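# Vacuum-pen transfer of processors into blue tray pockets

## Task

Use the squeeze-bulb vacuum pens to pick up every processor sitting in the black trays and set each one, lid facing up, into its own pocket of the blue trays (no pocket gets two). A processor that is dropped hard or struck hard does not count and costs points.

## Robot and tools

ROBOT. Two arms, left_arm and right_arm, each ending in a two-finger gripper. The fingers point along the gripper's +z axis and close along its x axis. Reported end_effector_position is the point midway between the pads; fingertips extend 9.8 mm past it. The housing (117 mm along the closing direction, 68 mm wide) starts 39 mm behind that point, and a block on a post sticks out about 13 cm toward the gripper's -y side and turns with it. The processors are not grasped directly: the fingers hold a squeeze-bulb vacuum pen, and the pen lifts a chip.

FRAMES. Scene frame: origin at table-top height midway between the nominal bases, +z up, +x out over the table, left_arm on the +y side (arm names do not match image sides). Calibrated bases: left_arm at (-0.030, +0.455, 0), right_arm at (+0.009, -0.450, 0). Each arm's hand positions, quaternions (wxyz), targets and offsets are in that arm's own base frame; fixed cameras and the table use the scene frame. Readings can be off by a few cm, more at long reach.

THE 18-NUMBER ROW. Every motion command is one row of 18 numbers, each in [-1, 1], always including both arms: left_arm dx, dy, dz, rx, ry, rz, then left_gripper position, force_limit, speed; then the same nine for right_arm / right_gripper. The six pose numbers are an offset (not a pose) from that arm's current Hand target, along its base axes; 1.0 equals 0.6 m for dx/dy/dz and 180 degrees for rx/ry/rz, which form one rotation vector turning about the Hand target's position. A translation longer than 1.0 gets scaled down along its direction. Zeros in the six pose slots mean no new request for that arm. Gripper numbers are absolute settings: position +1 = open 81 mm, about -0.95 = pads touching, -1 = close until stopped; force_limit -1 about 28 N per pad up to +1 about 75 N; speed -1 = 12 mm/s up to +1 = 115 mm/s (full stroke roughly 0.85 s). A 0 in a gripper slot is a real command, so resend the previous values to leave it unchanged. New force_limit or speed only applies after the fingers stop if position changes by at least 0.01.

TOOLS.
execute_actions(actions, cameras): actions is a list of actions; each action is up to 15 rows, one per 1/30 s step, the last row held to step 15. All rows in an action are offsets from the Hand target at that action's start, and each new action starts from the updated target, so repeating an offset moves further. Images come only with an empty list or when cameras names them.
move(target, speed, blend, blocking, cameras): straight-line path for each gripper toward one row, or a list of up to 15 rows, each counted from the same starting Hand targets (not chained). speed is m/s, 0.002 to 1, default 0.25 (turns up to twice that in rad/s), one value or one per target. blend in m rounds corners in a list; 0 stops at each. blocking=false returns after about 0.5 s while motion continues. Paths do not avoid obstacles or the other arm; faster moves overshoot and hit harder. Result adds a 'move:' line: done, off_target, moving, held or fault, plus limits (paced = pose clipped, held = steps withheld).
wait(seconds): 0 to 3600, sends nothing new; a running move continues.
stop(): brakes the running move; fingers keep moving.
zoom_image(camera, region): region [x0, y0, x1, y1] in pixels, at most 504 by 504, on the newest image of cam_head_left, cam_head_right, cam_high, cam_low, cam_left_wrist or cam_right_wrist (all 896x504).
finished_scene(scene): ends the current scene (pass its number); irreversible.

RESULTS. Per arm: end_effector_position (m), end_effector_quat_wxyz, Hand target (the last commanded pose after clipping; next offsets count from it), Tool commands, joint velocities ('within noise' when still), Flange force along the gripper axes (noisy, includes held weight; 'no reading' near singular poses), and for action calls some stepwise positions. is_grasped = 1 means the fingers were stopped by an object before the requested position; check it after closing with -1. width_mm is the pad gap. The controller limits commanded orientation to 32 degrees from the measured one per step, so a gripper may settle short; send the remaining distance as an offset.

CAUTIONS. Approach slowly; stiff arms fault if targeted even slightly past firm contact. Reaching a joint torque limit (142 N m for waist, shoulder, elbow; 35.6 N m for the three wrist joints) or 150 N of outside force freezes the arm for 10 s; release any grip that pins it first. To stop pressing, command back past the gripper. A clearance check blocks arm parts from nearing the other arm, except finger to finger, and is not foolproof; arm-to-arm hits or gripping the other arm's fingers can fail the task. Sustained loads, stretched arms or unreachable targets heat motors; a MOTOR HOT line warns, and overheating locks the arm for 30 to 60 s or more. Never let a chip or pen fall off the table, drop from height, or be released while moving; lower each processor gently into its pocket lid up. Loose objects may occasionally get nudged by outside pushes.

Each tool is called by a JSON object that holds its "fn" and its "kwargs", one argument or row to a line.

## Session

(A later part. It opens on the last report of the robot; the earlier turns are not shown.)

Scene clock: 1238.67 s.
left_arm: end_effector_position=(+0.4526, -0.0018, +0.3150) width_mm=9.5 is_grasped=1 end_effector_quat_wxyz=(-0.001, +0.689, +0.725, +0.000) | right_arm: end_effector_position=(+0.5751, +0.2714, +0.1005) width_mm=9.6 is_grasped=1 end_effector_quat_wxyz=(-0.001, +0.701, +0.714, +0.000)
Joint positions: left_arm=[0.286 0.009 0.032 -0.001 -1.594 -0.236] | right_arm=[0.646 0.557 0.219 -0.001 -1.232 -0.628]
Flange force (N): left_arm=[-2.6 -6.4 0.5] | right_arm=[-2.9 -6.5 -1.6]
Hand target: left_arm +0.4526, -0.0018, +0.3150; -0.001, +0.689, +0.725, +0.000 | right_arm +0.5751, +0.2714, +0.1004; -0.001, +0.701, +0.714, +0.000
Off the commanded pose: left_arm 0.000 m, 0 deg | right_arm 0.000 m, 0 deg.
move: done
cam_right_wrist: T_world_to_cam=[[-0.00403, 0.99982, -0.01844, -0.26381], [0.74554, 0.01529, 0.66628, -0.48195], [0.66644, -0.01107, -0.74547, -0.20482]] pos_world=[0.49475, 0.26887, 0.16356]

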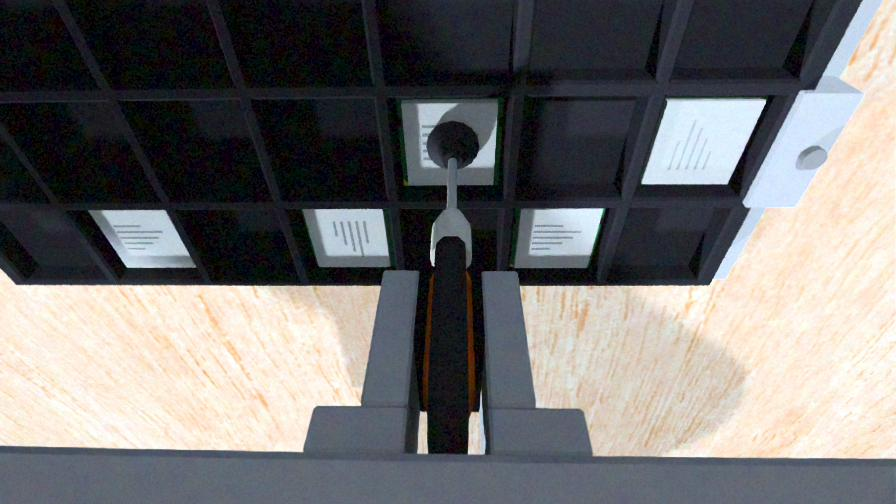

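{"fn": "move", "kwargs": {
  "target": [
    [0,0,0,0,0,0,-0.75,-0.5,-0.8,0,-0.0015,0,0,0,0,-0.85,-0.5,-0.8],
    [0,0,0,0,0,0,-0.75,-0.5,-0.8,0,-0.0015,-0.0047,0,0,0,-0.85,-0.5,-0.8],
    [0,0,0,0,0,0,-0.75,-0.5,-0.8,0,-0.0015,-0.0047,0,0,0,-0.668,-0.5,-0.8],
    [0,0,0,0,0,0,-0.75,-0.5,-0.8,0,-0.0015,0.0293,0,0,0,-0.668,-0.5,-0.8],
    [0,0,0,0,0,0,-0.75,-0.5,-0.8,-0.1743,-0.0063,0.0293,0,0,0,-0.668,-0.5,-0.8],
    [0,0,0,0,0,0,-0.75,-0.5,-0.8,-0.1743,-0.0063,0.0097,0,0,0,-0.668,-0.5,-0.8]
  ],
  "speed": [0.02,0.02,0.02,0.04,0.12,0.04],
  "blend": [0,0,0,0.004,0.004,0],
  "cameras": ["cam_right_wrist"]
}}

{"fn": "zoom_image", "kwargs": {
  "camera": "cam_right_wrist",
  "region": [340, 40, 540, 240]
}}

Scene clock: 1251.23 s.
left_arm: end_effector_position=(+0.4526, -0.0018, +0.3150) width_mm=9.5 is_grasped=1 end_effector_quat_wxyz=(-0.001, +0.689, +0.725, +0.000) | right_arm: end_effector_position=(+0.4705, +0.2676, +0.1063) width_mm=11.8 is_grasped=0 end_effector_quat_wxyz=(-0.001, +0.701, +0.714, +0.000)
Joint positions: left_arm=[0.286 0.009 0.032 -0.001 -1.594 -0.236] | right_arm=[0.759 0.331 -0.092 -0.001 -1.147 -0.74]
Flange force (N): left_arm=[-2.8 -6.7 0.3] | right_arm=[-2.7 -4.5 -1.2]
Hand target: left_arm +0.4526, -0.0018, +0.3150; -0.001, +0.689, +0.725, +0.000 | right_arm +0.4705, +0.2676, +0.1063; -0.001, +0.701, +0.714, +0.000
Off the commanded pose: left_arm 0.000 m, 0 deg | right_arm 0.000 m, 0 deg.
move: done
cam_right_wrist: T_world_to_cam=[[-0.0041, 0.99982, -0.01851, -0.26038], [0.74549, 0.01539, 0.66634, -0.40786], [0.6665, -0.01107, -0.74542, -0.13078]] pos_world=[0.39015, 0.26517, 0.16946]

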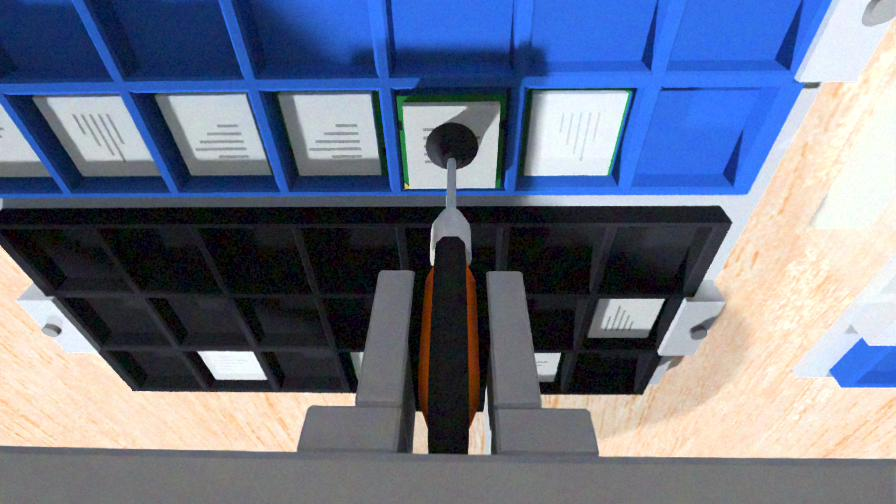

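Scaled by 2.520 from the camera's image (finer frame: 1280x720).

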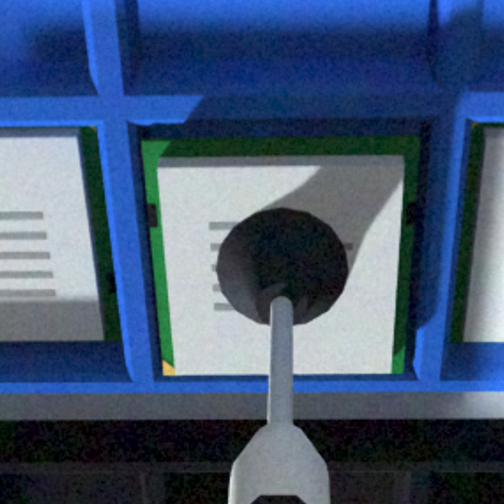

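{"fn": "move", "kwargs": {
  "target": [
    [0,0,0,0,0,0,-0.75,-0.5,-0.8,-0.001,0.0007,0,0,0,0,-0.668,-0.5,-0.8],
    [0,0,0,0,0,0,-0.75,-0.5,-0.8,-0.001,0.0007,-0.0142,0,0,0,-0.668,-0.5,-0.8],
    [0,0,0,0,0,0,-0.75,-0.5,-0.8,-0.001,0.0007,-0.0142,0,0,0,-0.85,-0.5,-0.8],
    [0,0,0,0,0,0,-0.75,-0.5,-0.8,-0.001,0.0007,0.0195,0,0,0,-0.85,-0.5,-0.8],
    [0,0,0,0,0,0,-0.75,-0.5,-0.8,0.1703,0.1555,0.0195,0,0,0,-0.85,-0.5,-0.8],
    [0,0,0,0,0,0,-0.75,-0.5,-0.8,0.1703,0.1555,-0.0097,0,0,0,-0.85,-0.5,-0.8]
  ],
  "speed": [0.02,0.02,0.02,0.05,0.12,0.05],
  "blend": [0,0,0,0.004,0.004,0],
  "cameras": ["cam_right_wrist"]
}}

{"fn": "zoom_image", "kwargs": {
  "camera": "cam_right_wrist",
  "region": [340, 40, 540, 240]
}}

Scene clock: 1266.10 s.
left_arm: end_effector_position=(+0.4526, -0.0018, +0.3150) width_mm=9.5 is_grasped=1 end_effector_quat_wxyz=(-0.001, +0.689, +0.725, +0.000) | right_arm: end_effector_position=(+0.5727, +0.3609, +0.1005) width_mm=9.6 is_grasped=1 end_effector_quat_wxyz=(-0.001, +0.701, +0.714, +0.000)
Joint positions: left_arm=[0.286 0.009 0.032 -0.001 -1.594 -0.236] | right_arm=[0.755 0.659 0.379 -0.001 -1.29 -0.737]
Flange force (N): left_arm=[-2.1 -6.2 0.1] | right_arm=[-3.8 -6.4 -1.5]
Hand target: left_arm +0.4526, -0.0018, +0.3150; -0.001, +0.689, +0.725, +0.000 | right_arm +0.5727, +0.3609, +0.1004; -0.001, +0.701, +0.714, +0.000
Off the commanded pose: left_arm 0.000 m, 0 deg | right_arm 0.000 m, 0 deg.
move: done
cam_right_wrist: T_world_to_cam=[[-0.00403, 0.99982, -0.01844, -0.3534], [0.74554, 0.01529, 0.66628, -0.48153], [0.66644, -0.01107, -0.74547, -0.20223]] pos_world=[0.49235, 0.35847, 0.16356]

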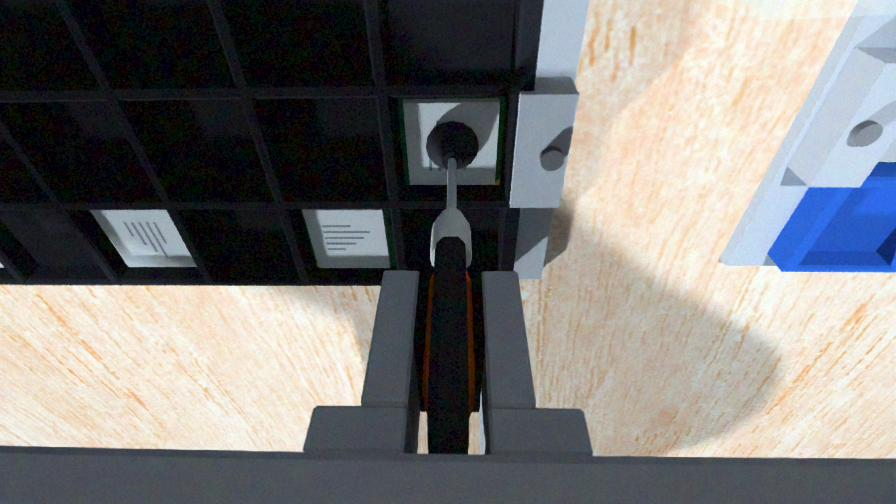

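Scaled by 2.520 from the camera's image (finer frame: 1280x720).

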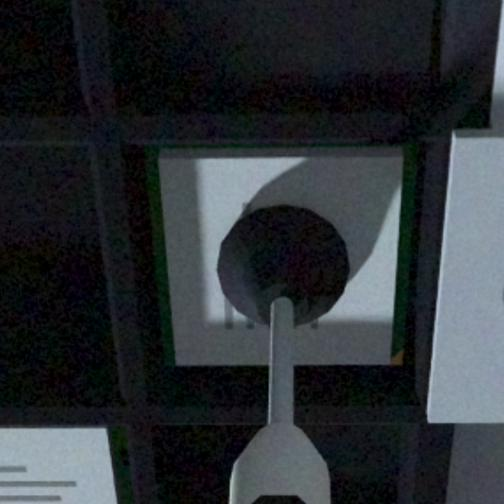

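{"fn": "move", "kwargs": {
  "target": [
    [0,0,0,0,0,0,-0.75,-0.5,-0.8,0,-0.0005,0,0,0,0,-0.85,-0.5,-0.8],
    [0,0,0,0,0,0,-0.75,-0.5,-0.8,0,-0.0005,-0.0047,0,0,0,-0.85,-0.5,-0.8],
    [0,0,0,0,0,0,-0.75,-0.5,-0.8,0,-0.0005,-0.0047,0,0,0,-0.668,-0.5,-0.8],
    [0,0,0,0,0,0,-0.75,-0.5,-0.8,0,-0.0005,0.0293,0,0,0,-0.668,-0.5,-0.8],
    [0,0,0,0,0,0,-0.75,-0.5,-0.8,-0.1735,-0.0055,0.0293,0,0,0,-0.668,-0.5,-0.8],
    [0,0,0,0,0,0,-0.75,-0.5,-0.8,-0.1735,-0.0055,0.0097,0,0,0,-0.668,-0.5,-0.8]
  ],
  "speed": [0.02,0.02,0.02,0.04,0.12,0.04],
  "blend": [0,0,0,0.004,0.004,0],
  "cameras": ["cam_right_wrist"]
}}

{"fn": "zoom_image", "kwargs": {
  "camera": "cam_right_wrist",
  "region": [340, 40, 540, 240]
}}

Scene clock: 1279.10 s.
left_arm: end_effector_position=(+0.4526, -0.0018, +0.3150) width_mm=9.5 is_grasped=1 end_effector_quat_wxyz=(-0.001, +0.689, +0.725, +0.000) | right_arm: end_effector_position=(+0.4686, +0.3576, +0.1063) width_mm=11.8 is_grasped=0 end_effector_quat_wxyz=(-0.001, +0.701, +0.714, +0.000)
Joint positions: left_arm=[0.286 0.009 0.032 -0.001 -1.594 -0.236] | right_arm=[0.874 0.442 0.062 -0.001 -1.19 -0.855]
Flange force (N): left_arm=[-2.4 -7.0 0.5] | right_arm=[-3.0 -4.1 -1.8]
Hand target: left_arm +0.4526, -0.0018, +0.3150; -0.001, +0.689, +0.725, +0.000 | right_arm +0.4686, +0.3576, +0.1063; -0.001, +0.701, +0.714, +0.000
Off the commanded pose: left_arm 0.000 m, 0 deg | right_arm 0.000 m, 0 deg.
move: done
cam_right_wrist: T_world_to_cam=[[-0.0041, 0.99982, -0.01851, -0.35037], [0.74549, 0.01539, 0.66634, -0.40783], [0.6665, -0.01107, -0.74542, -0.12852]] pos_world=[0.38825, 0.35517, 0.16946]

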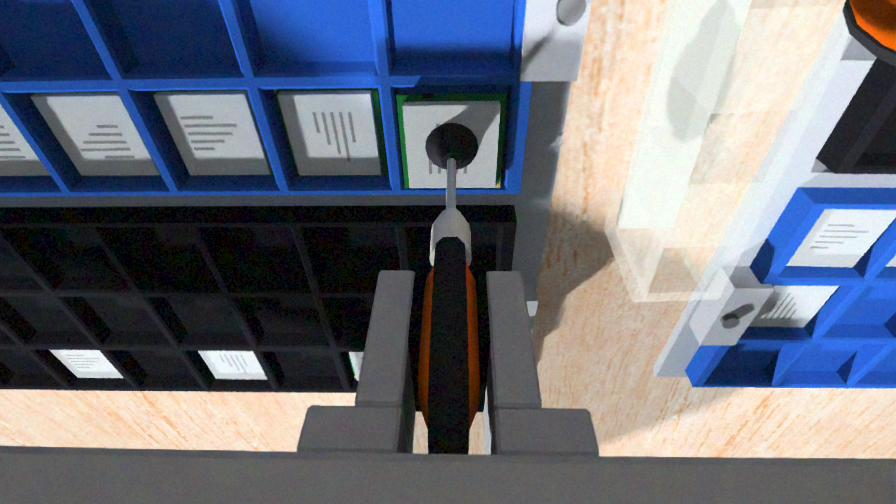

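Scaled by 2.520 from the camera's image (finer frame: 1280x720).

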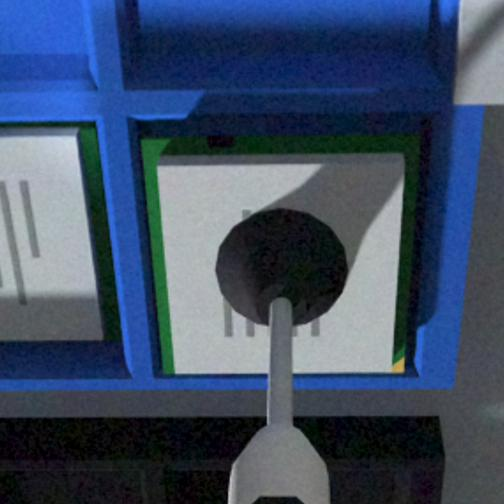

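{"fn": "move", "kwargs": {
  "target": [
    [0,0,0,0,0,0,-0.75,-0.5,-0.8,-0.002,0.0003,0,0,0,0,-0.668,-0.5,-0.8],
    [0,0,0,0,0,0,-0.75,-0.5,-0.8,-0.002,0.0003,-0.0142,0,0,0,-0.668,-0.5,-0.8],
    [0,0,0,0,0,0,-0.75,-0.5,-0.8,-0.002,0.0003,-0.0142,0,0,0,-0.85,-0.5,-0.8],
    [0,0,0,0,0,0,-0.75,-0.5,-0.8,-0.002,0.0003,0.0195,0,0,0,-0.85,-0.5,-0.8],
    [0,0,0,0,0,0,-0.75,-0.5,-0.8,0.2505,-0.0688,0.0195,0,0,0,-0.85,-0.5,-0.8],
    [0,0,0,0,0,0,-0.75,-0.5,-0.8,0.2505,-0.0688,-0.0097,0,0,0,-0.85,-0.5,-0.8]
  ],
  "speed": [0.02,0.02,0.02,0.05,0.14,0.05],
  "blend": [0,0,0,0.004,0.004,0],
  "cameras": ["cam_right_wrist"]
}}

{"fn": "zoom_image", "kwargs": {
  "camera": "cam_right_wrist",
  "region": [340, 40, 540, 240]
}}

Scene clock: 1297.33 s.
left_arm: end_effector_position=(+0.4526, -0.0018, +0.3150) width_mm=9.5 is_grasped=1 end_effector_quat_wxyz=(-0.001, +0.689, +0.725, +0.000) | right_arm: end_effector_position=(+0.6189, +0.3164, +0.1005) width_mm=9.6 is_grasped=1 end_effector_quat_wxyz=(-0.001, +0.701, +0.714, +0.000)
Joint positions: left_arm=[0.286 0.009 0.032 -0.001 -1.594 -0.236] | right_arm=[0.66 0.706 0.456 -0.001 -1.32 -0.642]
Flange force (N): left_arm=[-2.5 -5.6 -0.5] | right_arm=[-4.0 -8.2 -1.5]
Hand target: left_arm +0.4526, -0.0018, +0.3150; -0.001, +0.689, +0.725, +0.000 | right_arm +0.6189, +0.3164, +0.1004; -0.001, +0.701, +0.714, +0.000
Off the commanded pose: left_arm 0.000 m, 0 deg | right_arm 0.000 m, 0 deg.
move: done
cam_right_wrist: T_world_to_cam=[[-0.00403, 0.99982, -0.01844, -0.30862], [0.74554, 0.01529, 0.66628, -0.51529], [0.66644, -0.01107, -0.74547, -0.23351]] pos_world=[0.53855, 0.31387, 0.16356]

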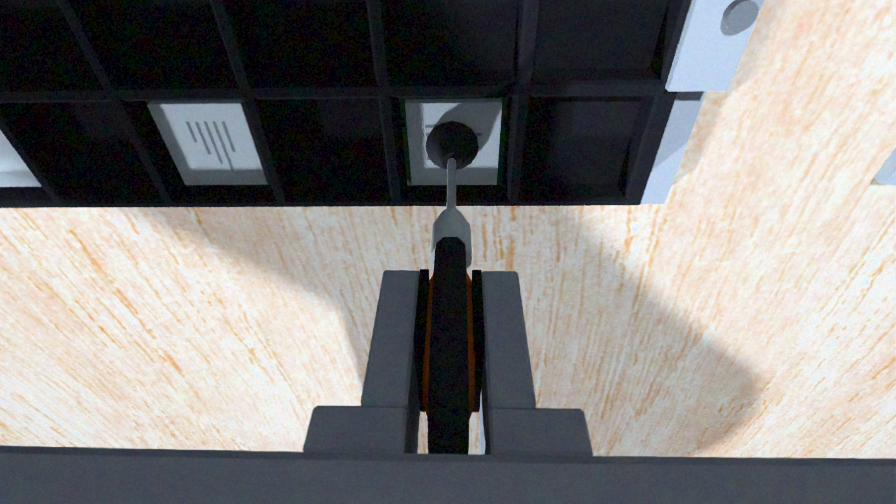

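Scaled by 2.520 from the camera's image (finer frame: 1280x720).

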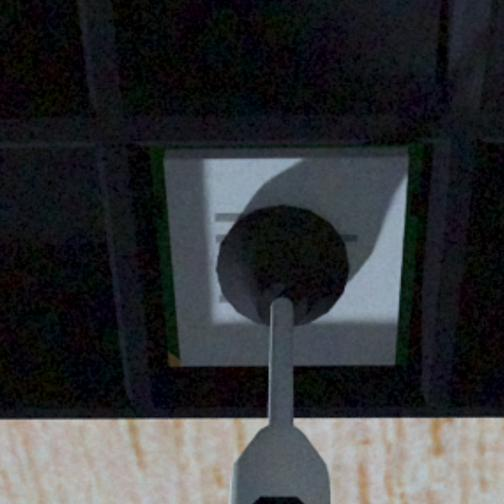

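{"fn": "move", "kwargs": {
  "target": [
    [0,0,0,0,0,0,-0.75,-0.5,-0.8,0,0.0012,0,0,0,0,-0.85,-0.5,-0.8],
    [0,0,0,0,0,0,-0.75,-0.5,-0.8,0,0.0012,-0.0047,0,0,0,-0.85,-0.5,-0.8],
    [0,0,0,0,0,0,-0.75,-0.5,-0.8,0,0.0012,-0.0047,0,0,0,-0.668,-0.5,-0.8],
    [0,0,0,0,0,0,-0.75,-0.5,-0.8,0,0.0012,0.0293,0,0,0,-0.668,-0.5,-0.8],
    [0,0,0,0,0,0,-0.75,-0.5,-0.8,-0.324,-0.0082,0.0293,0,0,0,-0.668,-0.5,-0.8],
    [0,0,0,0,0,0,-0.75,-0.5,-0.8,-0.324,-0.0082,0.0097,0,0,0,-0.668,-0.5,-0.8]
  ],
  "speed": [0.02,0.02,0.02,0.04,0.14,0.04],
  "blend": [0,0,0,0.004,0.004,0],
  "cameras": ["cam_right_wrist"]
}}

{"fn": "zoom_image", "kwargs": {
  "camera": "cam_right_wrist",
  "region": [340, 40, 540, 240]
}}

Scene clock: 1308.50 s.
left_arm: end_effector_position=(+0.4526, -0.0018, +0.3150) width_mm=9.5 is_grasped=1 end_effector_quat_wxyz=(-0.001, +0.689, +0.725, +0.000) | right_arm: end_effector_position=(+0.4245, +0.3114, +0.1063) width_mm=11.8 is_grasped=0 end_effector_quat_wxyz=(-0.001, +0.701, +0.714, +0.000)
Joint positions: left_arm=[0.286 0.009 0.032 -0.001 -1.594 -0.236] | right_arm=[0.882 0.297 -0.137 -0.001 -1.136 -0.863]
Flange force (N): left_arm=[-2.5 -6.3 1.2] | right_arm=[-3.3 -3.9 -1.5]
Hand target: left_arm +0.4526, -0.0018, +0.3150; -0.001, +0.689, +0.725, +0.000 | right_arm +0.4245, +0.3114, +0.1063; -0.001, +0.701, +0.714, +0.000
Off the commanded pose: left_arm 0.000 m, 0 deg | right_arm 0.000 m, 0 deg.
move: done
cam_right_wrist: T_world_to_cam=[[-0.0041, 0.99982, -0.01851, -0.30436], [0.74549, 0.01539, 0.66634, -0.37424], [0.6665, -0.01107, -0.74542, -0.09964]] pos_world=[0.34415, 0.30897, 0.16946]

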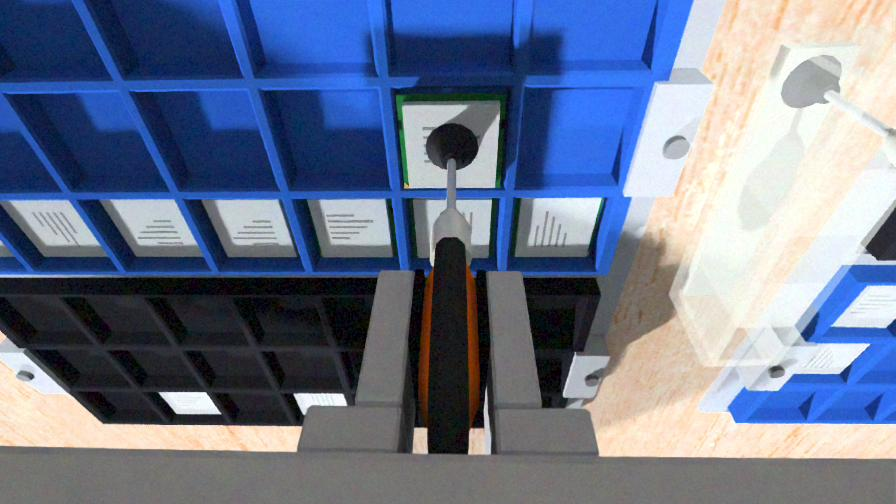

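Scaled by 2.520 from the camera's image (finer frame: 1280x720).

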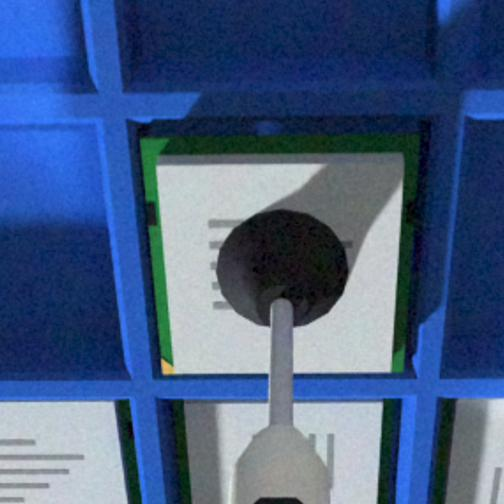

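{"fn": "move", "kwargs": {
  "target": [
    [0,0,0,0,0,0,-0.75,-0.5,-0.8,-0.0018,0.0002,0,0,0,0,-0.668,-0.5,-0.8],
    [0,0,0,0,0,0,-0.75,-0.5,-0.8,-0.0018,0.0002,-0.0142,0,0,0,-0.668,-0.5,-0.8],
    [0,0,0,0,0,0,-0.75,-0.5,-0.8,-0.0018,0.0002,-0.0142,0,0,0,-0.85,-0.5,-0.8],
    [0,0,0,0,0,0,-0.75,-0.5,-0.8,-0.0018,0.0002,0.0195,0,0,0,-0.85,-0.5,-0.8],
    [0,0,0,0,0,0,-0.75,-0.5,-0.8,0.328,-0.1412,0.0195,0,0,0,-0.85,-0.5,-0.8],
    [0,0,0,0,0,0,-0.75,-0.5,-0.8,0.328,-0.1412,-0.0097,0,0,0,-0.85,-0.5,-0.8]
  ],
  "speed": [0.02,0.02,0.02,0.05,0.16,0.05],
  "blend": [0,0,0,0.004,0.004,0],
  "cameras": ["cam_right_wrist"]
}}

{"fn": "zoom_image", "kwargs": {
  "camera": "cam_right_wrist",
  "region": [340, 40, 540, 240]
}}

Scene clock: 1322.80 s.
left_arm: end_effector_position=(+0.4526, -0.0018, +0.3150) width_mm=9.5 is_grasped=1 end_effector_quat_wxyz=(-0.001, +0.689, +0.725, +0.000) | right_arm: end_effector_position=(+0.6213, +0.2267, +0.1005) width_mm=9.6 is_grasped=1 end_effector_quat_wxyz=(-0.001, +0.701, +0.714, +0.000)
Joint positions: left_arm=[0.286 0.009 0.032 -0.001 -1.594 -0.236] | right_arm=[0.547 0.62 0.316 -0.001 -1.267 -0.529]
Flange force (N): left_arm=[-2.3 -6.4 1.0] | right_arm=[-2.0 -7.3 -1.2]
Hand target: left_arm +0.4526, -0.0018, +0.3150; -0.001, +0.689, +0.725, +0.000 | right_arm +0.6213, +0.2267, +0.1004; -0.001, +0.701, +0.714, +0.000
Off the commanded pose: left_arm 0.000 m, 0 deg | right_arm 0.000 m, 0 deg.
move: done
cam_right_wrist: T_world_to_cam=[[-0.00403, 0.99982, -0.01844, -0.21893], [0.74554, 0.01529, 0.66628, -0.51571], [0.66644, -0.01107, -0.74547, -0.2361]] pos_world=[0.54095, 0.22417, 0.16356]

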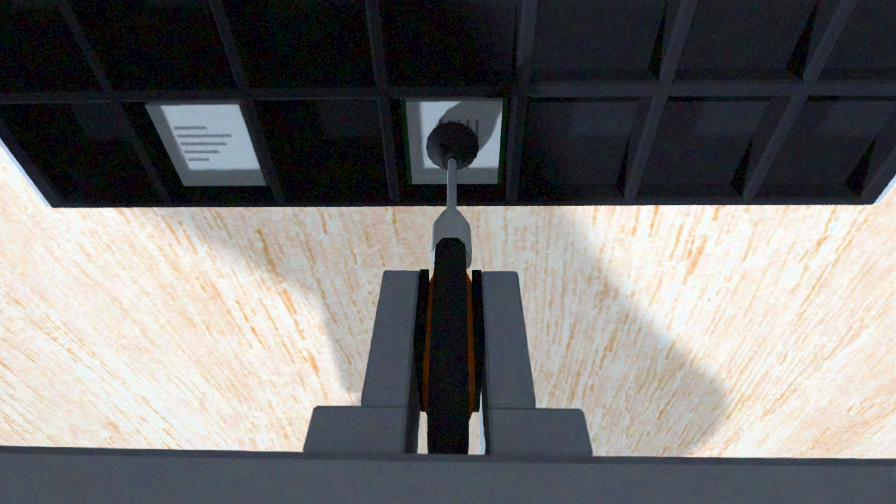

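Scaled by 2.520 from the camera's image (finer frame: 1280x720).

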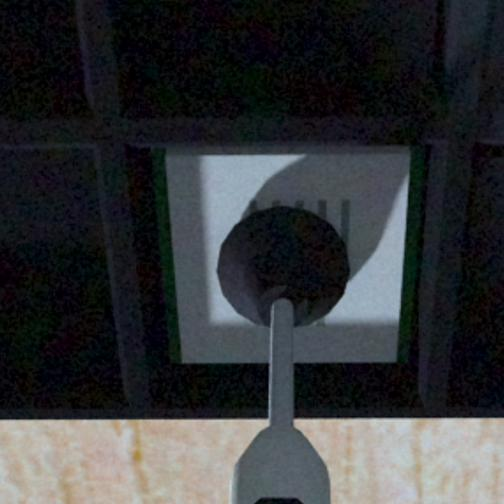

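{"fn": "move", "kwargs": {
  "target": [
    [0,0,0,0,0,0,-0.75,-0.5,-0.8,-0.0006,0.0013,0,0,0,0,-0.85,-0.5,-0.8],
    [0,0,0,0,0,0,-0.75,-0.5,-0.8,-0.0006,0.0013,-0.0047,0,0,0,-0.85,-0.5,-0.8],
    [0,0,0,0,0,0,-0.75,-0.5,-0.8,-0.0006,0.0013,-0.0047,0,0,0,-0.668,-0.5,-0.8],
    [0,0,0,0,0,0,-0.75,-0.5,-0.8,-0.0006,0.0013,0.0293,0,0,0,-0.668,-0.5,-0.8],
    [0,0,0,0,0,0,-0.75,-0.5,-0.8,-0.3267,-0.0085,0.0293,0,0,0,-0.668,-0.5,-0.8],
    [0,0,0,0,0,0,-0.75,-0.5,-0.8,-0.3267,-0.0085,0.0097,0,0,0,-0.668,-0.5,-0.8]
  ],
  "speed": [0.02,0.02,0.02,0.04,0.14,0.04],
  "blend": [0,0,0,0.004,0.004,0],
  "cameras": ["cam_right_wrist"]
}}

{"fn": "zoom_image", "kwargs": {
  "camera": "cam_right_wrist",
  "region": [340, 40, 540, 240]
}}

Scene clock: 1339.10 s.
left_arm: end_effector_position=(+0.4526, -0.0018, +0.3150) width_mm=9.5 is_grasped=1 end_effector_quat_wxyz=(-0.001, +0.689, +0.725, +0.000) | right_arm: end_effector_position=(+0.4253, +0.2216, +0.1063) width_mm=11.8 is_grasped=0 end_effector_quat_wxyz=(-0.001, +0.701, +0.714, +0.000)
Joint positions: left_arm=[0.286 0.009 0.032 -0.001 -1.594 -0.236] | right_arm=[0.754 0.188 -0.274 -0.001 -1.108 -0.735]
Flange force (N): left_arm=[-1.5 -6.4 0.5] | right_arm=[-2.3 -3.8 -0.9]
Hand target: left_arm +0.4526, -0.0018, +0.3150; -0.001, +0.689, +0.725, +0.000 | right_arm +0.4253, +0.2216, +0.1063; -0.001, +0.701, +0.714, +0.000
Off the commanded pose: left_arm 0.000 m, 0 deg | right_arm 0.000 m, 0 deg.
move: done
cam_right_wrist: T_world_to_cam=[[-0.0041, 0.99982, -0.01851, -0.21448], [0.74549, 0.01539, 0.66634, -0.37345], [0.6665, -0.01107, -0.74542, -0.10117]] pos_world=[0.34495, 0.21907, 0.16946]

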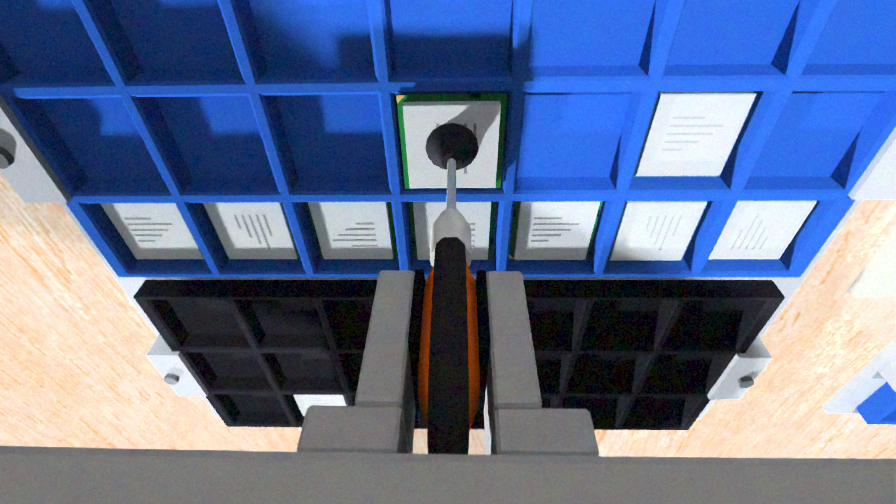

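Scaled by 2.520 from the camera's image (finer frame: 1280x720).

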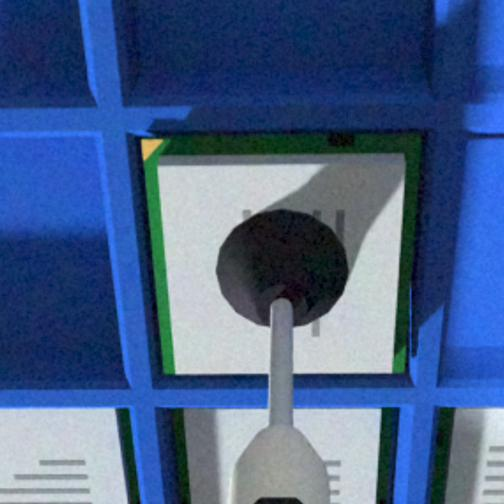

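{"fn": "move", "kwargs": {
  "target": [
    [0,0,0,0,0,0,-0.75,-0.5,-0.8,0,0,-0.0142,0,0,0,-0.668,-0.5,-0.8],
    [0,0,0,0,0,0,-0.75,-0.5,-0.8,0,0,-0.0142,0,0,0,-0.85,-0.5,-0.8],
    [0,0,0,0,0,0,-0.75,-0.5,-0.8,0,0,0.0195,0,0,0,-0.85,-0.5,-0.8],
    [0,0,0,0,0,0,-0.75,-0.5,-0.8,0.3302,-0.1408,0.0195,0,0,0,-0.85,-0.5,-0.8],
    [0,0,0,0,0,0,-0.75,-0.5,-0.8,0.3302,-0.1408,-0.0097,0,0,0,-0.85,-0.5,-0.8]
  ],
  "speed": [0.02,0.02,0.05,0.16,0.05],
  "blend": [0,0,0.004,0.004,0],
  "cameras": ["cam_right_wrist"]
}}

{"fn": "zoom_image", "kwargs": {
  "camera": "cam_right_wrist",
  "region": [340, 40, 540, 240]
}}

Scene clock: 1349.90 s.
left_arm: end_effector_position=(+0.4526, -0.0018, +0.3150) width_mm=9.5 is_grasped=1 end_effector_quat_wxyz=(-0.001, +0.689, +0.725, +0.000) | right_arm: end_effector_position=(+0.6234, +0.1372, +0.1005) width_mm=9.6 is_grasped=1 end_effector_quat_wxyz=(-0.001, +0.701, +0.714, +0.000)
Joint positions: left_arm=[0.286 0.009 0.032 -0.001 -1.594 -0.236] | right_arm=[0.421 0.563 0.228 -0.001 -1.235 -0.402]
Flange force (N): left_arm=[-2.1 -7.3 0.2] | right_arm=[-1.5 -6.4 -1.7]
Hand target: left_arm +0.4526, -0.0018, +0.3150; -0.001, +0.689, +0.725, +0.000 | right_arm +0.6234, +0.1371, +0.1004; -0.001, +0.701, +0.714, +0.000
Off the commanded pose: left_arm 0.000 m, 0 deg | right_arm 0.000 m, 0 deg.
move: done
cam_right_wrist: T_world_to_cam=[[-0.00403, 0.99982, -0.01844, -0.12944], [0.74554, 0.01529, 0.66628, -0.51591], [0.66644, -0.01107, -0.74547, -0.23849]] pos_world=[0.54305, 0.13467, 0.16356]

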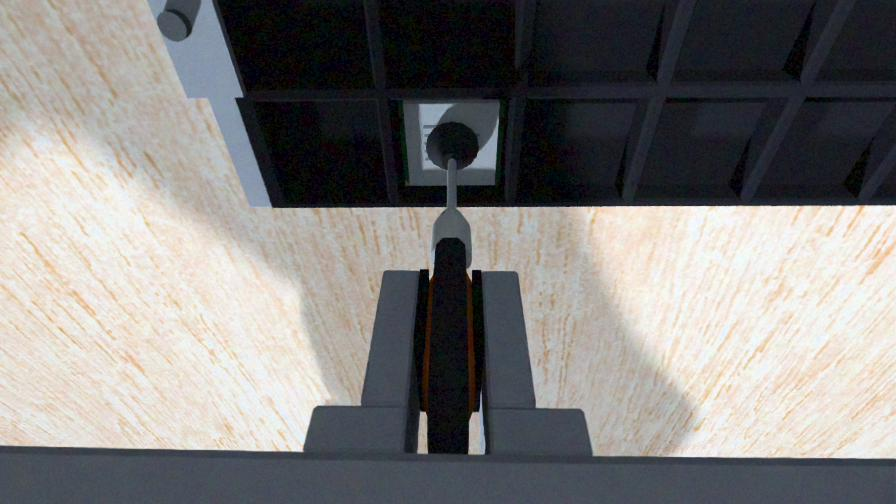

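Scaled by 2.520 from the camera's image (finer frame: 1280x720).

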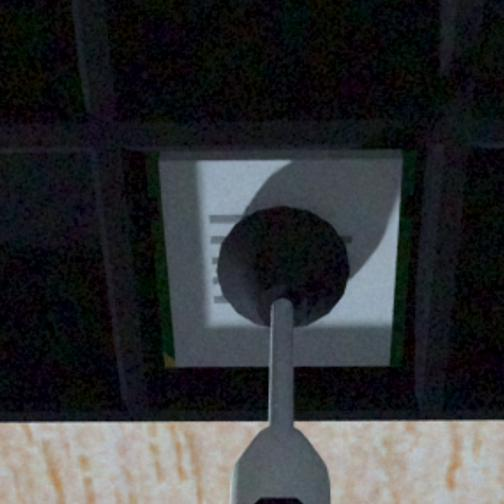

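{"fn": "move", "kwargs": {
  "target": [
    [0,0,0,0,0,0,-0.75,-0.5,-0.8,0,0,-0.0047,0,0,0,-0.85,-0.5,-0.8],
    [0,0,0,0,0,0,-0.75,-0.5,-0.8,0,0,-0.0047,0,0,0,-0.668,-0.5,-0.8],
    [0,0,0,0,0,0,-0.75,-0.5,-0.8,0,0,0.0293,0,0,0,-0.668,-0.5,-0.8],
    [0,0,0,0,0,0,-0.75,-0.5,-0.8,-0.3275,-0.0093,0.0293,0,0,0,-0.668,-0.5,-0.8],
    [0,0,0,0,0,0,-0.75,-0.5,-0.8,-0.3275,-0.0093,0.0097,0,0,0,-0.668,-0.5,-0.8]
  ],
  "speed": [0.02,0.02,0.04,0.14,0.04],
  "blend": [0,0,0.004,0.004,0],
  "cameras": ["cam_right_wrist"]
}}

{"fn": "zoom_image", "kwargs": {
  "camera": "cam_right_wrist",
  "region": [340, 40, 540, 240]
}}

Scene clock: 1360.90 s.
left_arm: end_effector_position=(+0.4526, -0.0018, +0.3150) width_mm=9.5 is_grasped=1 end_effector_quat_wxyz=(-0.001, +0.689, +0.725, +0.000) | right_arm: end_effector_position=(+0.4269, +0.1316, +0.1063) width_mm=11.8 is_grasped=0 end_effector_quat_wxyz=(-0.001, +0.701, +0.714, +0.000)
Joint positions: left_arm=[0.286 0.009 0.032 -0.001 -1.594 -0.236] | right_arm=[0.593 0.11 -0.365 -0.001 -1.096 -0.575]
Flange force (N): left_arm=[-2.1 -6.9 0.2] | right_arm=[-1.4 -4.0 -0.7]
Hand target: left_arm +0.4526, -0.0018, +0.3150; -0.001, +0.689, +0.725, +0.000 | right_arm +0.4269, +0.1316, +0.1063; -0.001, +0.701, +0.714, +0.000
Off the commanded pose: left_arm 0.000 m, 0 deg | right_arm 0.000 m, 0 deg.
move: done
cam_right_wrist: T_world_to_cam=[[-0.0041, 0.99982, -0.01851, -0.12449], [0.74549, 0.01539, 0.66634, -0.37326], [0.6665, -0.01107, -0.74542, -0.10323]] pos_world=[0.34655, 0.12907, 0.16946]

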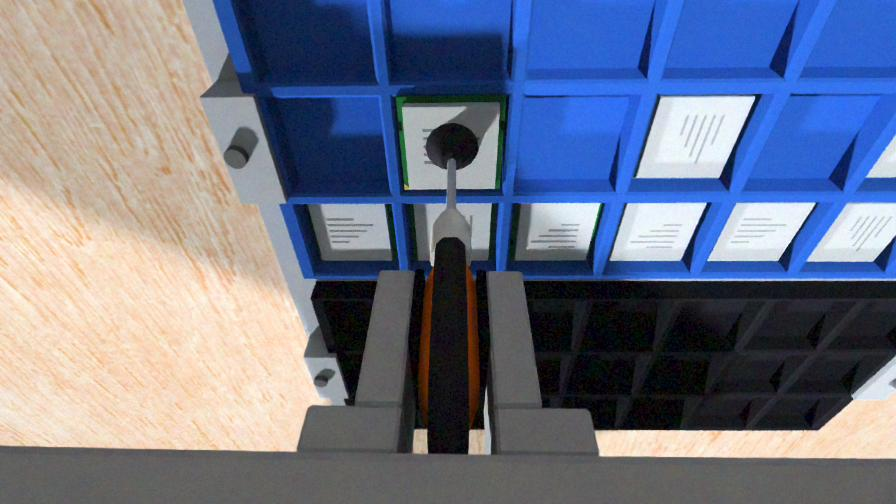

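Scaled by 2.520 from the camera's image (finer frame: 1280x720).

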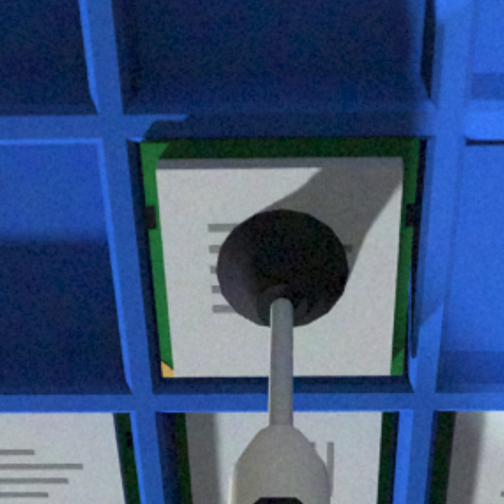

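{"fn": "move", "kwargs": {
  "target": [
    [0,0,0,0,0,0,-0.75,-0.5,-0.8,0.0006,0.0003,-0.0142,0,0,0,-0.668,-0.5,-0.8],
    [0,0,0,0,0,0,-0.75,-0.5,-0.8,0.0006,0.0003,-0.0142,0,0,0,-0.85,-0.5,-0.8],
    [0,0,0,0,0,0,-0.75,-0.5,-0.8,0.0006,0.0003,0.1,0,0,0,-0.85,-0.5,-0.8]
  ],
  "speed": [0.02,0.02,0.06]
}}

{"fn": "move", "kwargs": {
  "target": [
    [0,0,0,0,0,0,-0.75,-0.5,-0.8,0.0435,0.5172,0.04,0,0,0.0204,-0.55,-0.5,-0.8]
  ],
  "speed": [0.15],
  "cameras": ["all"]
}}

Scene clock: 1377.27 s.
left_arm: end_effector_position=(+0.4526, -0.0018, +0.3150) width_mm=9.5 is_grasped=1 end_effector_quat_wxyz=(-0.001, +0.689, +0.725, +0.000) | right_arm: end_effector_position=(+0.4273, +0.1317, +0.1663) width_mm=9.6 is_grasped=1 end_effector_quat_wxyz=(+0.000, +0.701, +0.714, +0.000)
Joint positions: left_arm=[0.286 0.009 0.032 -0.001 -1.594 -0.236] | right_arm=[0.593 0.05 -0.277 -0.001 -1.243 -0.575]
Flange force (N): left_arm=[-2.4 -5.3 0.5] | right_arm=[-1.1 -3.0 -0.2]
Hand target: left_arm +0.4526, -0.0018, +0.3150; -0.001, +0.689, +0.725, +0.000 | right_arm +0.4273, +0.1317, +0.1663; -0.001, +0.701, +0.714, +0.000
Off the commanded pose: left_arm 0.000 m, 0 deg | right_arm 0.000 m, 0 deg.
move: done

Scene clock: 1379.83 s.
left_arm: end_effector_position=(+0.4526, -0.0018, +0.3150) width_mm=9.5 is_grasped=1 end_effector_quat_wxyz=(-0.001, +0.689, +0.725, +0.000) | right_arm: end_effector_position=(+0.4534, +0.4420, +0.1903) width_mm=16.7 is_grasped=0 end_effector_quat_wxyz=(+0.000, +0.677, +0.736, +0.000)
Joint positions: left_arm=[0.286 0.009 0.032 -0.001 -1.594 -0.236] | right_arm=[0.979 0.495 0.341 -0.001 -1.416 -0.897]
Flange force (N): left_arm=[-2.2 -6.6 1.3] | right_arm=[-4.0 -4.0 -0.8]
Hand target: left_arm +0.4526, -0.0018, +0.3150; -0.001, +0.689, +0.725, +0.000 | right_arm +0.4534, +0.4421, +0.1903; -0.001, +0.677, +0.736, +0.000
Off the commanded pose: left_arm 0.000 m, 0 deg | right_arm 0.000 m, 0 deg.
move: done
cam_left_wrist: T_world_to_cam=[[-0.05701, 0.99833, 0.00898, 0.0186], [0.72903, 0.03548, 0.68357, -0.52398], [0.68211, 0.04551, -0.72983, 0.0199]] pos_world=[0.36948, -0.00089, 0.37253]
cam_right_wrist: T_world_to_cam=[[-0.06811, 0.9975, -0.01854, -0.40311], [0.74292, 0.06311, 0.6664, -0.47371], [0.66591, 0.03162, -0.74536, -0.07345]] pos_world=[0.37338, 0.43432, 0.25346]

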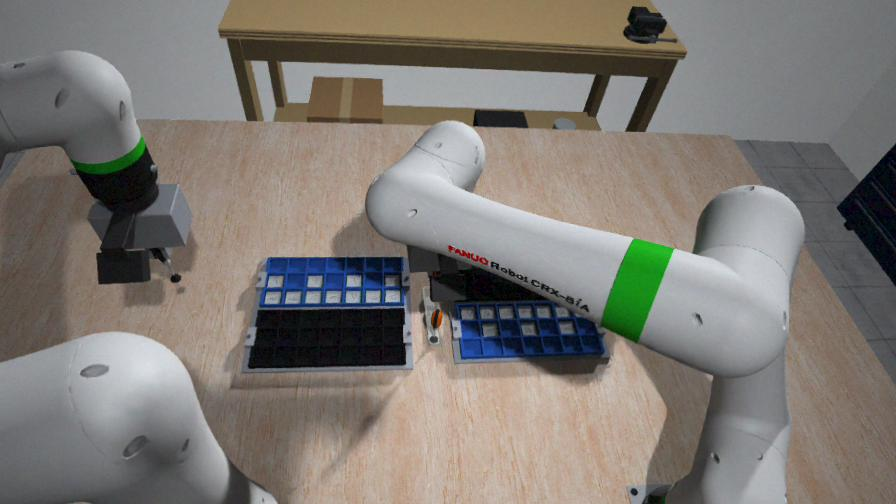

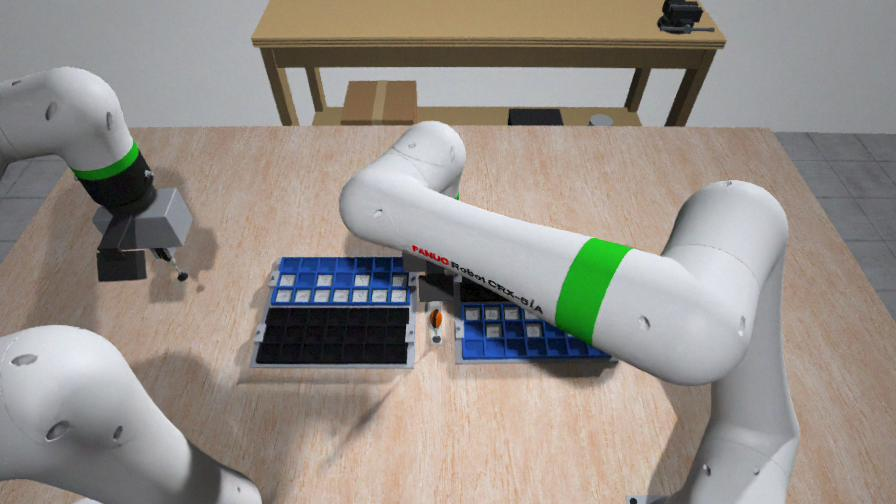

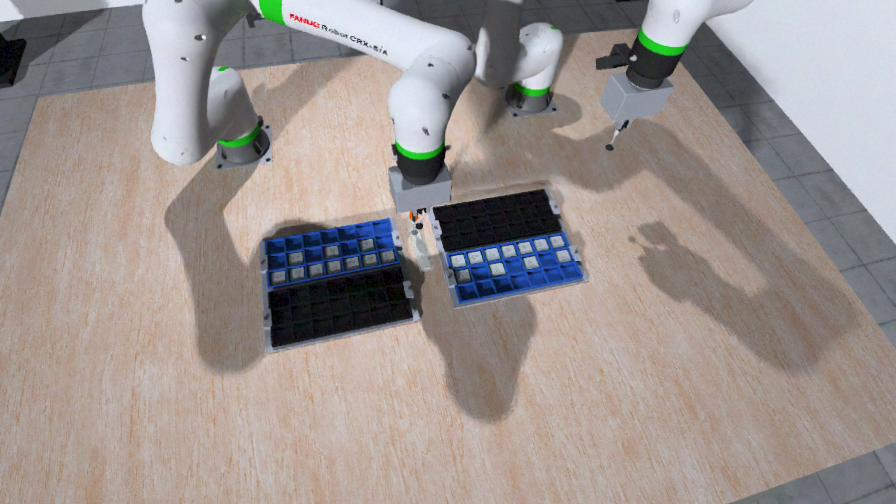

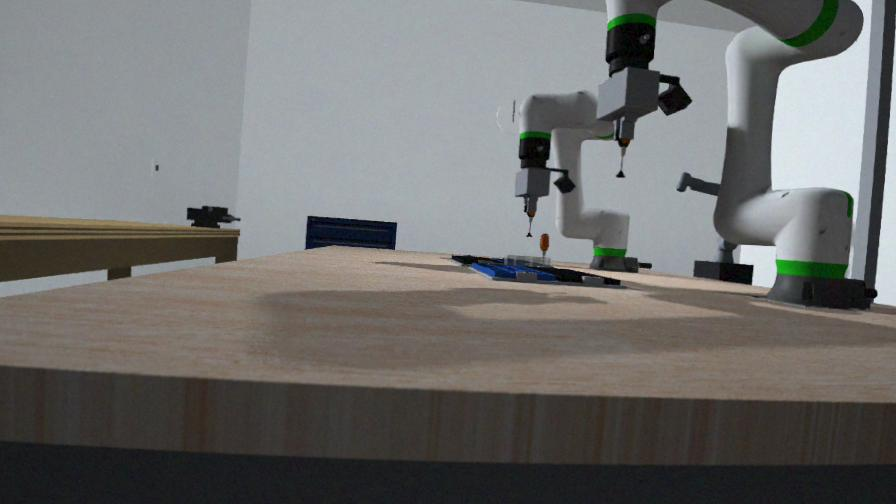

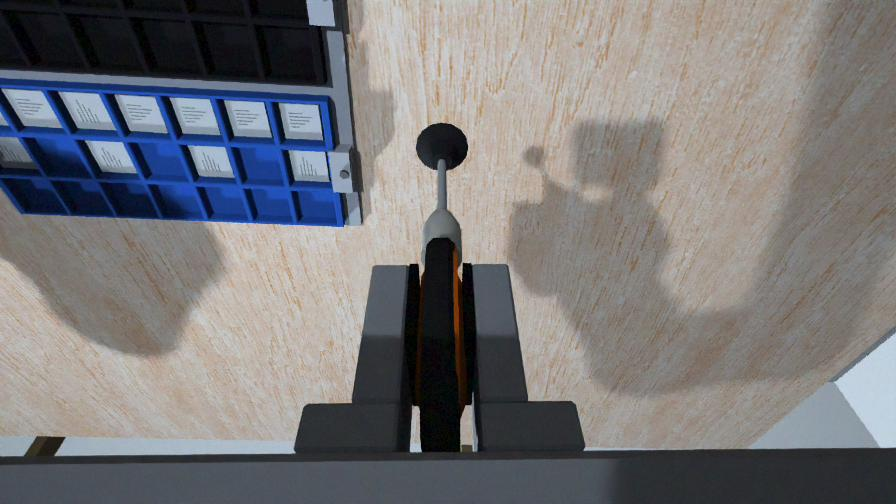

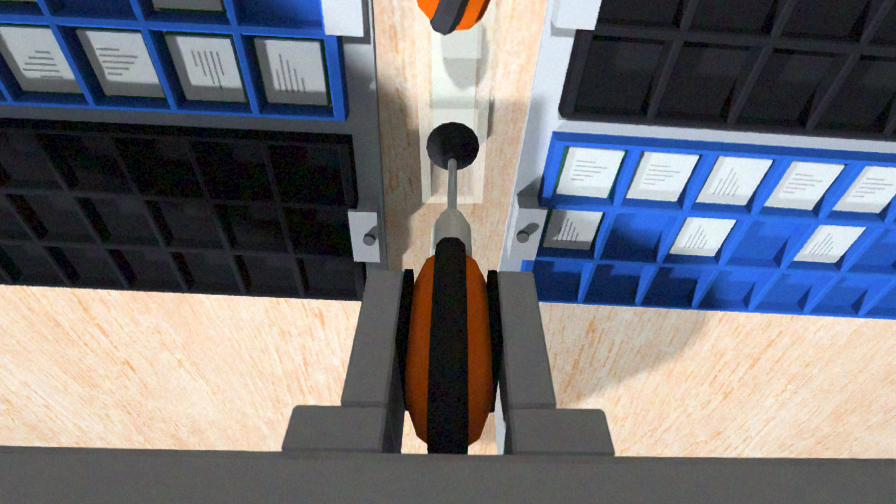

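{"fn": "move", "kwargs": {
  "target": [
    [0,0,0,0,0,0,-0.75,-0.5,-0.8,0,0,-0.09,0,0,0,-0.55,-0.5,-0.8]
  ],
  "speed": [0.08],
  "cameras": ["cam_right_wrist","cam_low","cam_high"]
}}

{"fn": "zoom_image", "kwargs": {
  "camera": "cam_right_wrist",
  "region": [340, 40, 540, 240]
}}

{"fn": "zoom_image", "kwargs": {
  "camera": "cam_low",
  "region": [490, 200, 570, 280]
}}

Scene clock: 1386.30 s.
left_arm: end_effector_position=(+0.4526, -0.0018, +0.3150) width_mm=9.5 is_grasped=1 end_effector_quat_wxyz=(-0.001, +0.689, +0.725, +0.000) | right_arm: end_effector_position=(+0.4533, +0.4421, +0.1363) width_mm=16.7 is_grasped=0 end_effector_quat_wxyz=(-0.001, +0.677, +0.736, +0.000)
Joint positions: left_arm=[0.286 0.009 0.032 -0.001 -1.594 -0.236] | right_arm=[0.979 0.523 0.255 -0.001 -1.302 -0.896]
Flange force (N): left_arm=[-2.4 -7.3 1.1] | right_arm=[-5.3 -5.9 -0.8]
Hand target: left_arm +0.4526, -0.0018, +0.3150; -0.001, +0.689, +0.725, +0.000 | right_arm +0.4534, +0.4421, +0.1363; -0.001, +0.677, +0.736, +0.000
Off the commanded pose: left_arm 0.000 m, 0 deg | right_arm 0.000 m, 0 deg.
move: done
cam_right_wrist: T_world_to_cam=[[-0.06811, 0.99751, -0.01838, -0.40424], [0.74301, 0.06301, 0.6663, -0.4377], [0.6658, 0.03172, -0.74545, -0.11369]] pos_world=[0.37338, 0.43442, 0.19946]
Images, in order (width x height): cam_high 896x504, cam_low 896x504, cam_right_wrist 896x504.

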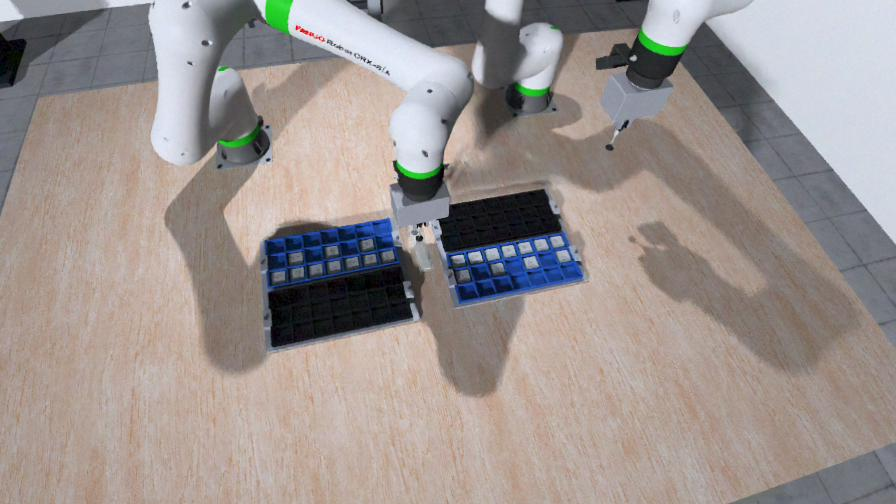

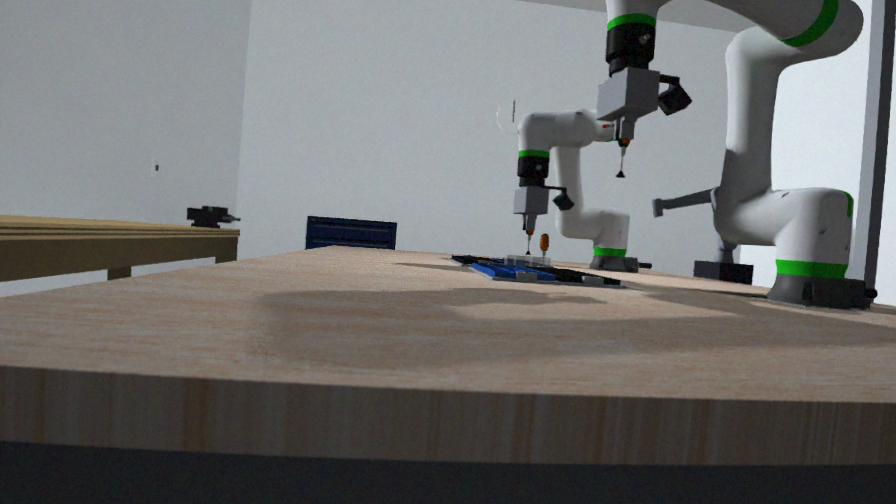

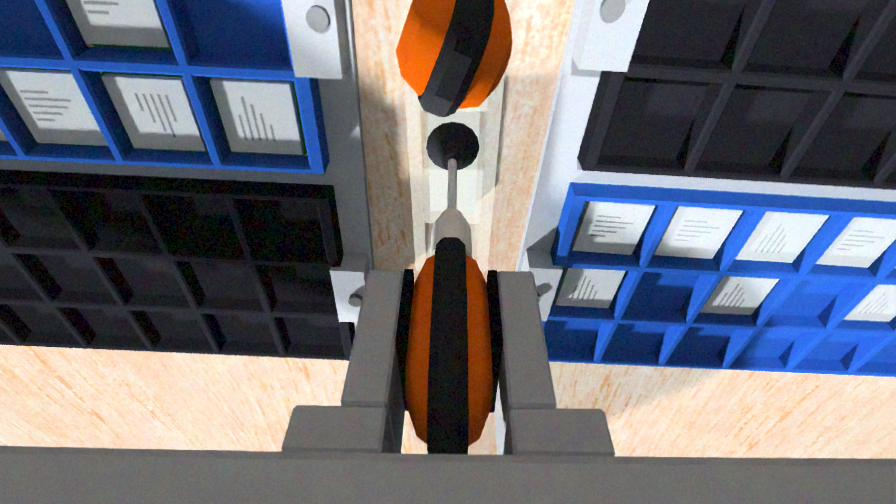

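Scaled by 2.520 from the camera's image (finer frame: 1280x720).

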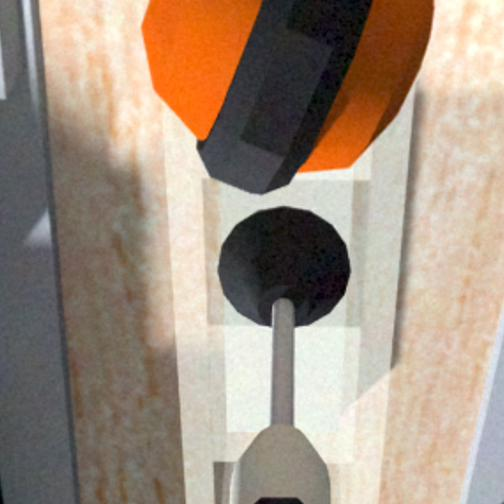

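Scaled by 6.300 from the camera's image (finer frame: 1280x720).

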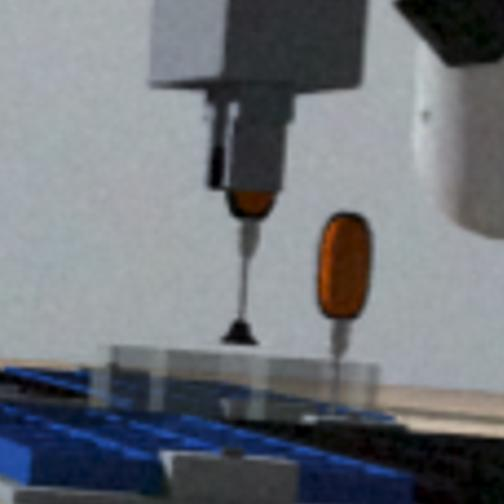

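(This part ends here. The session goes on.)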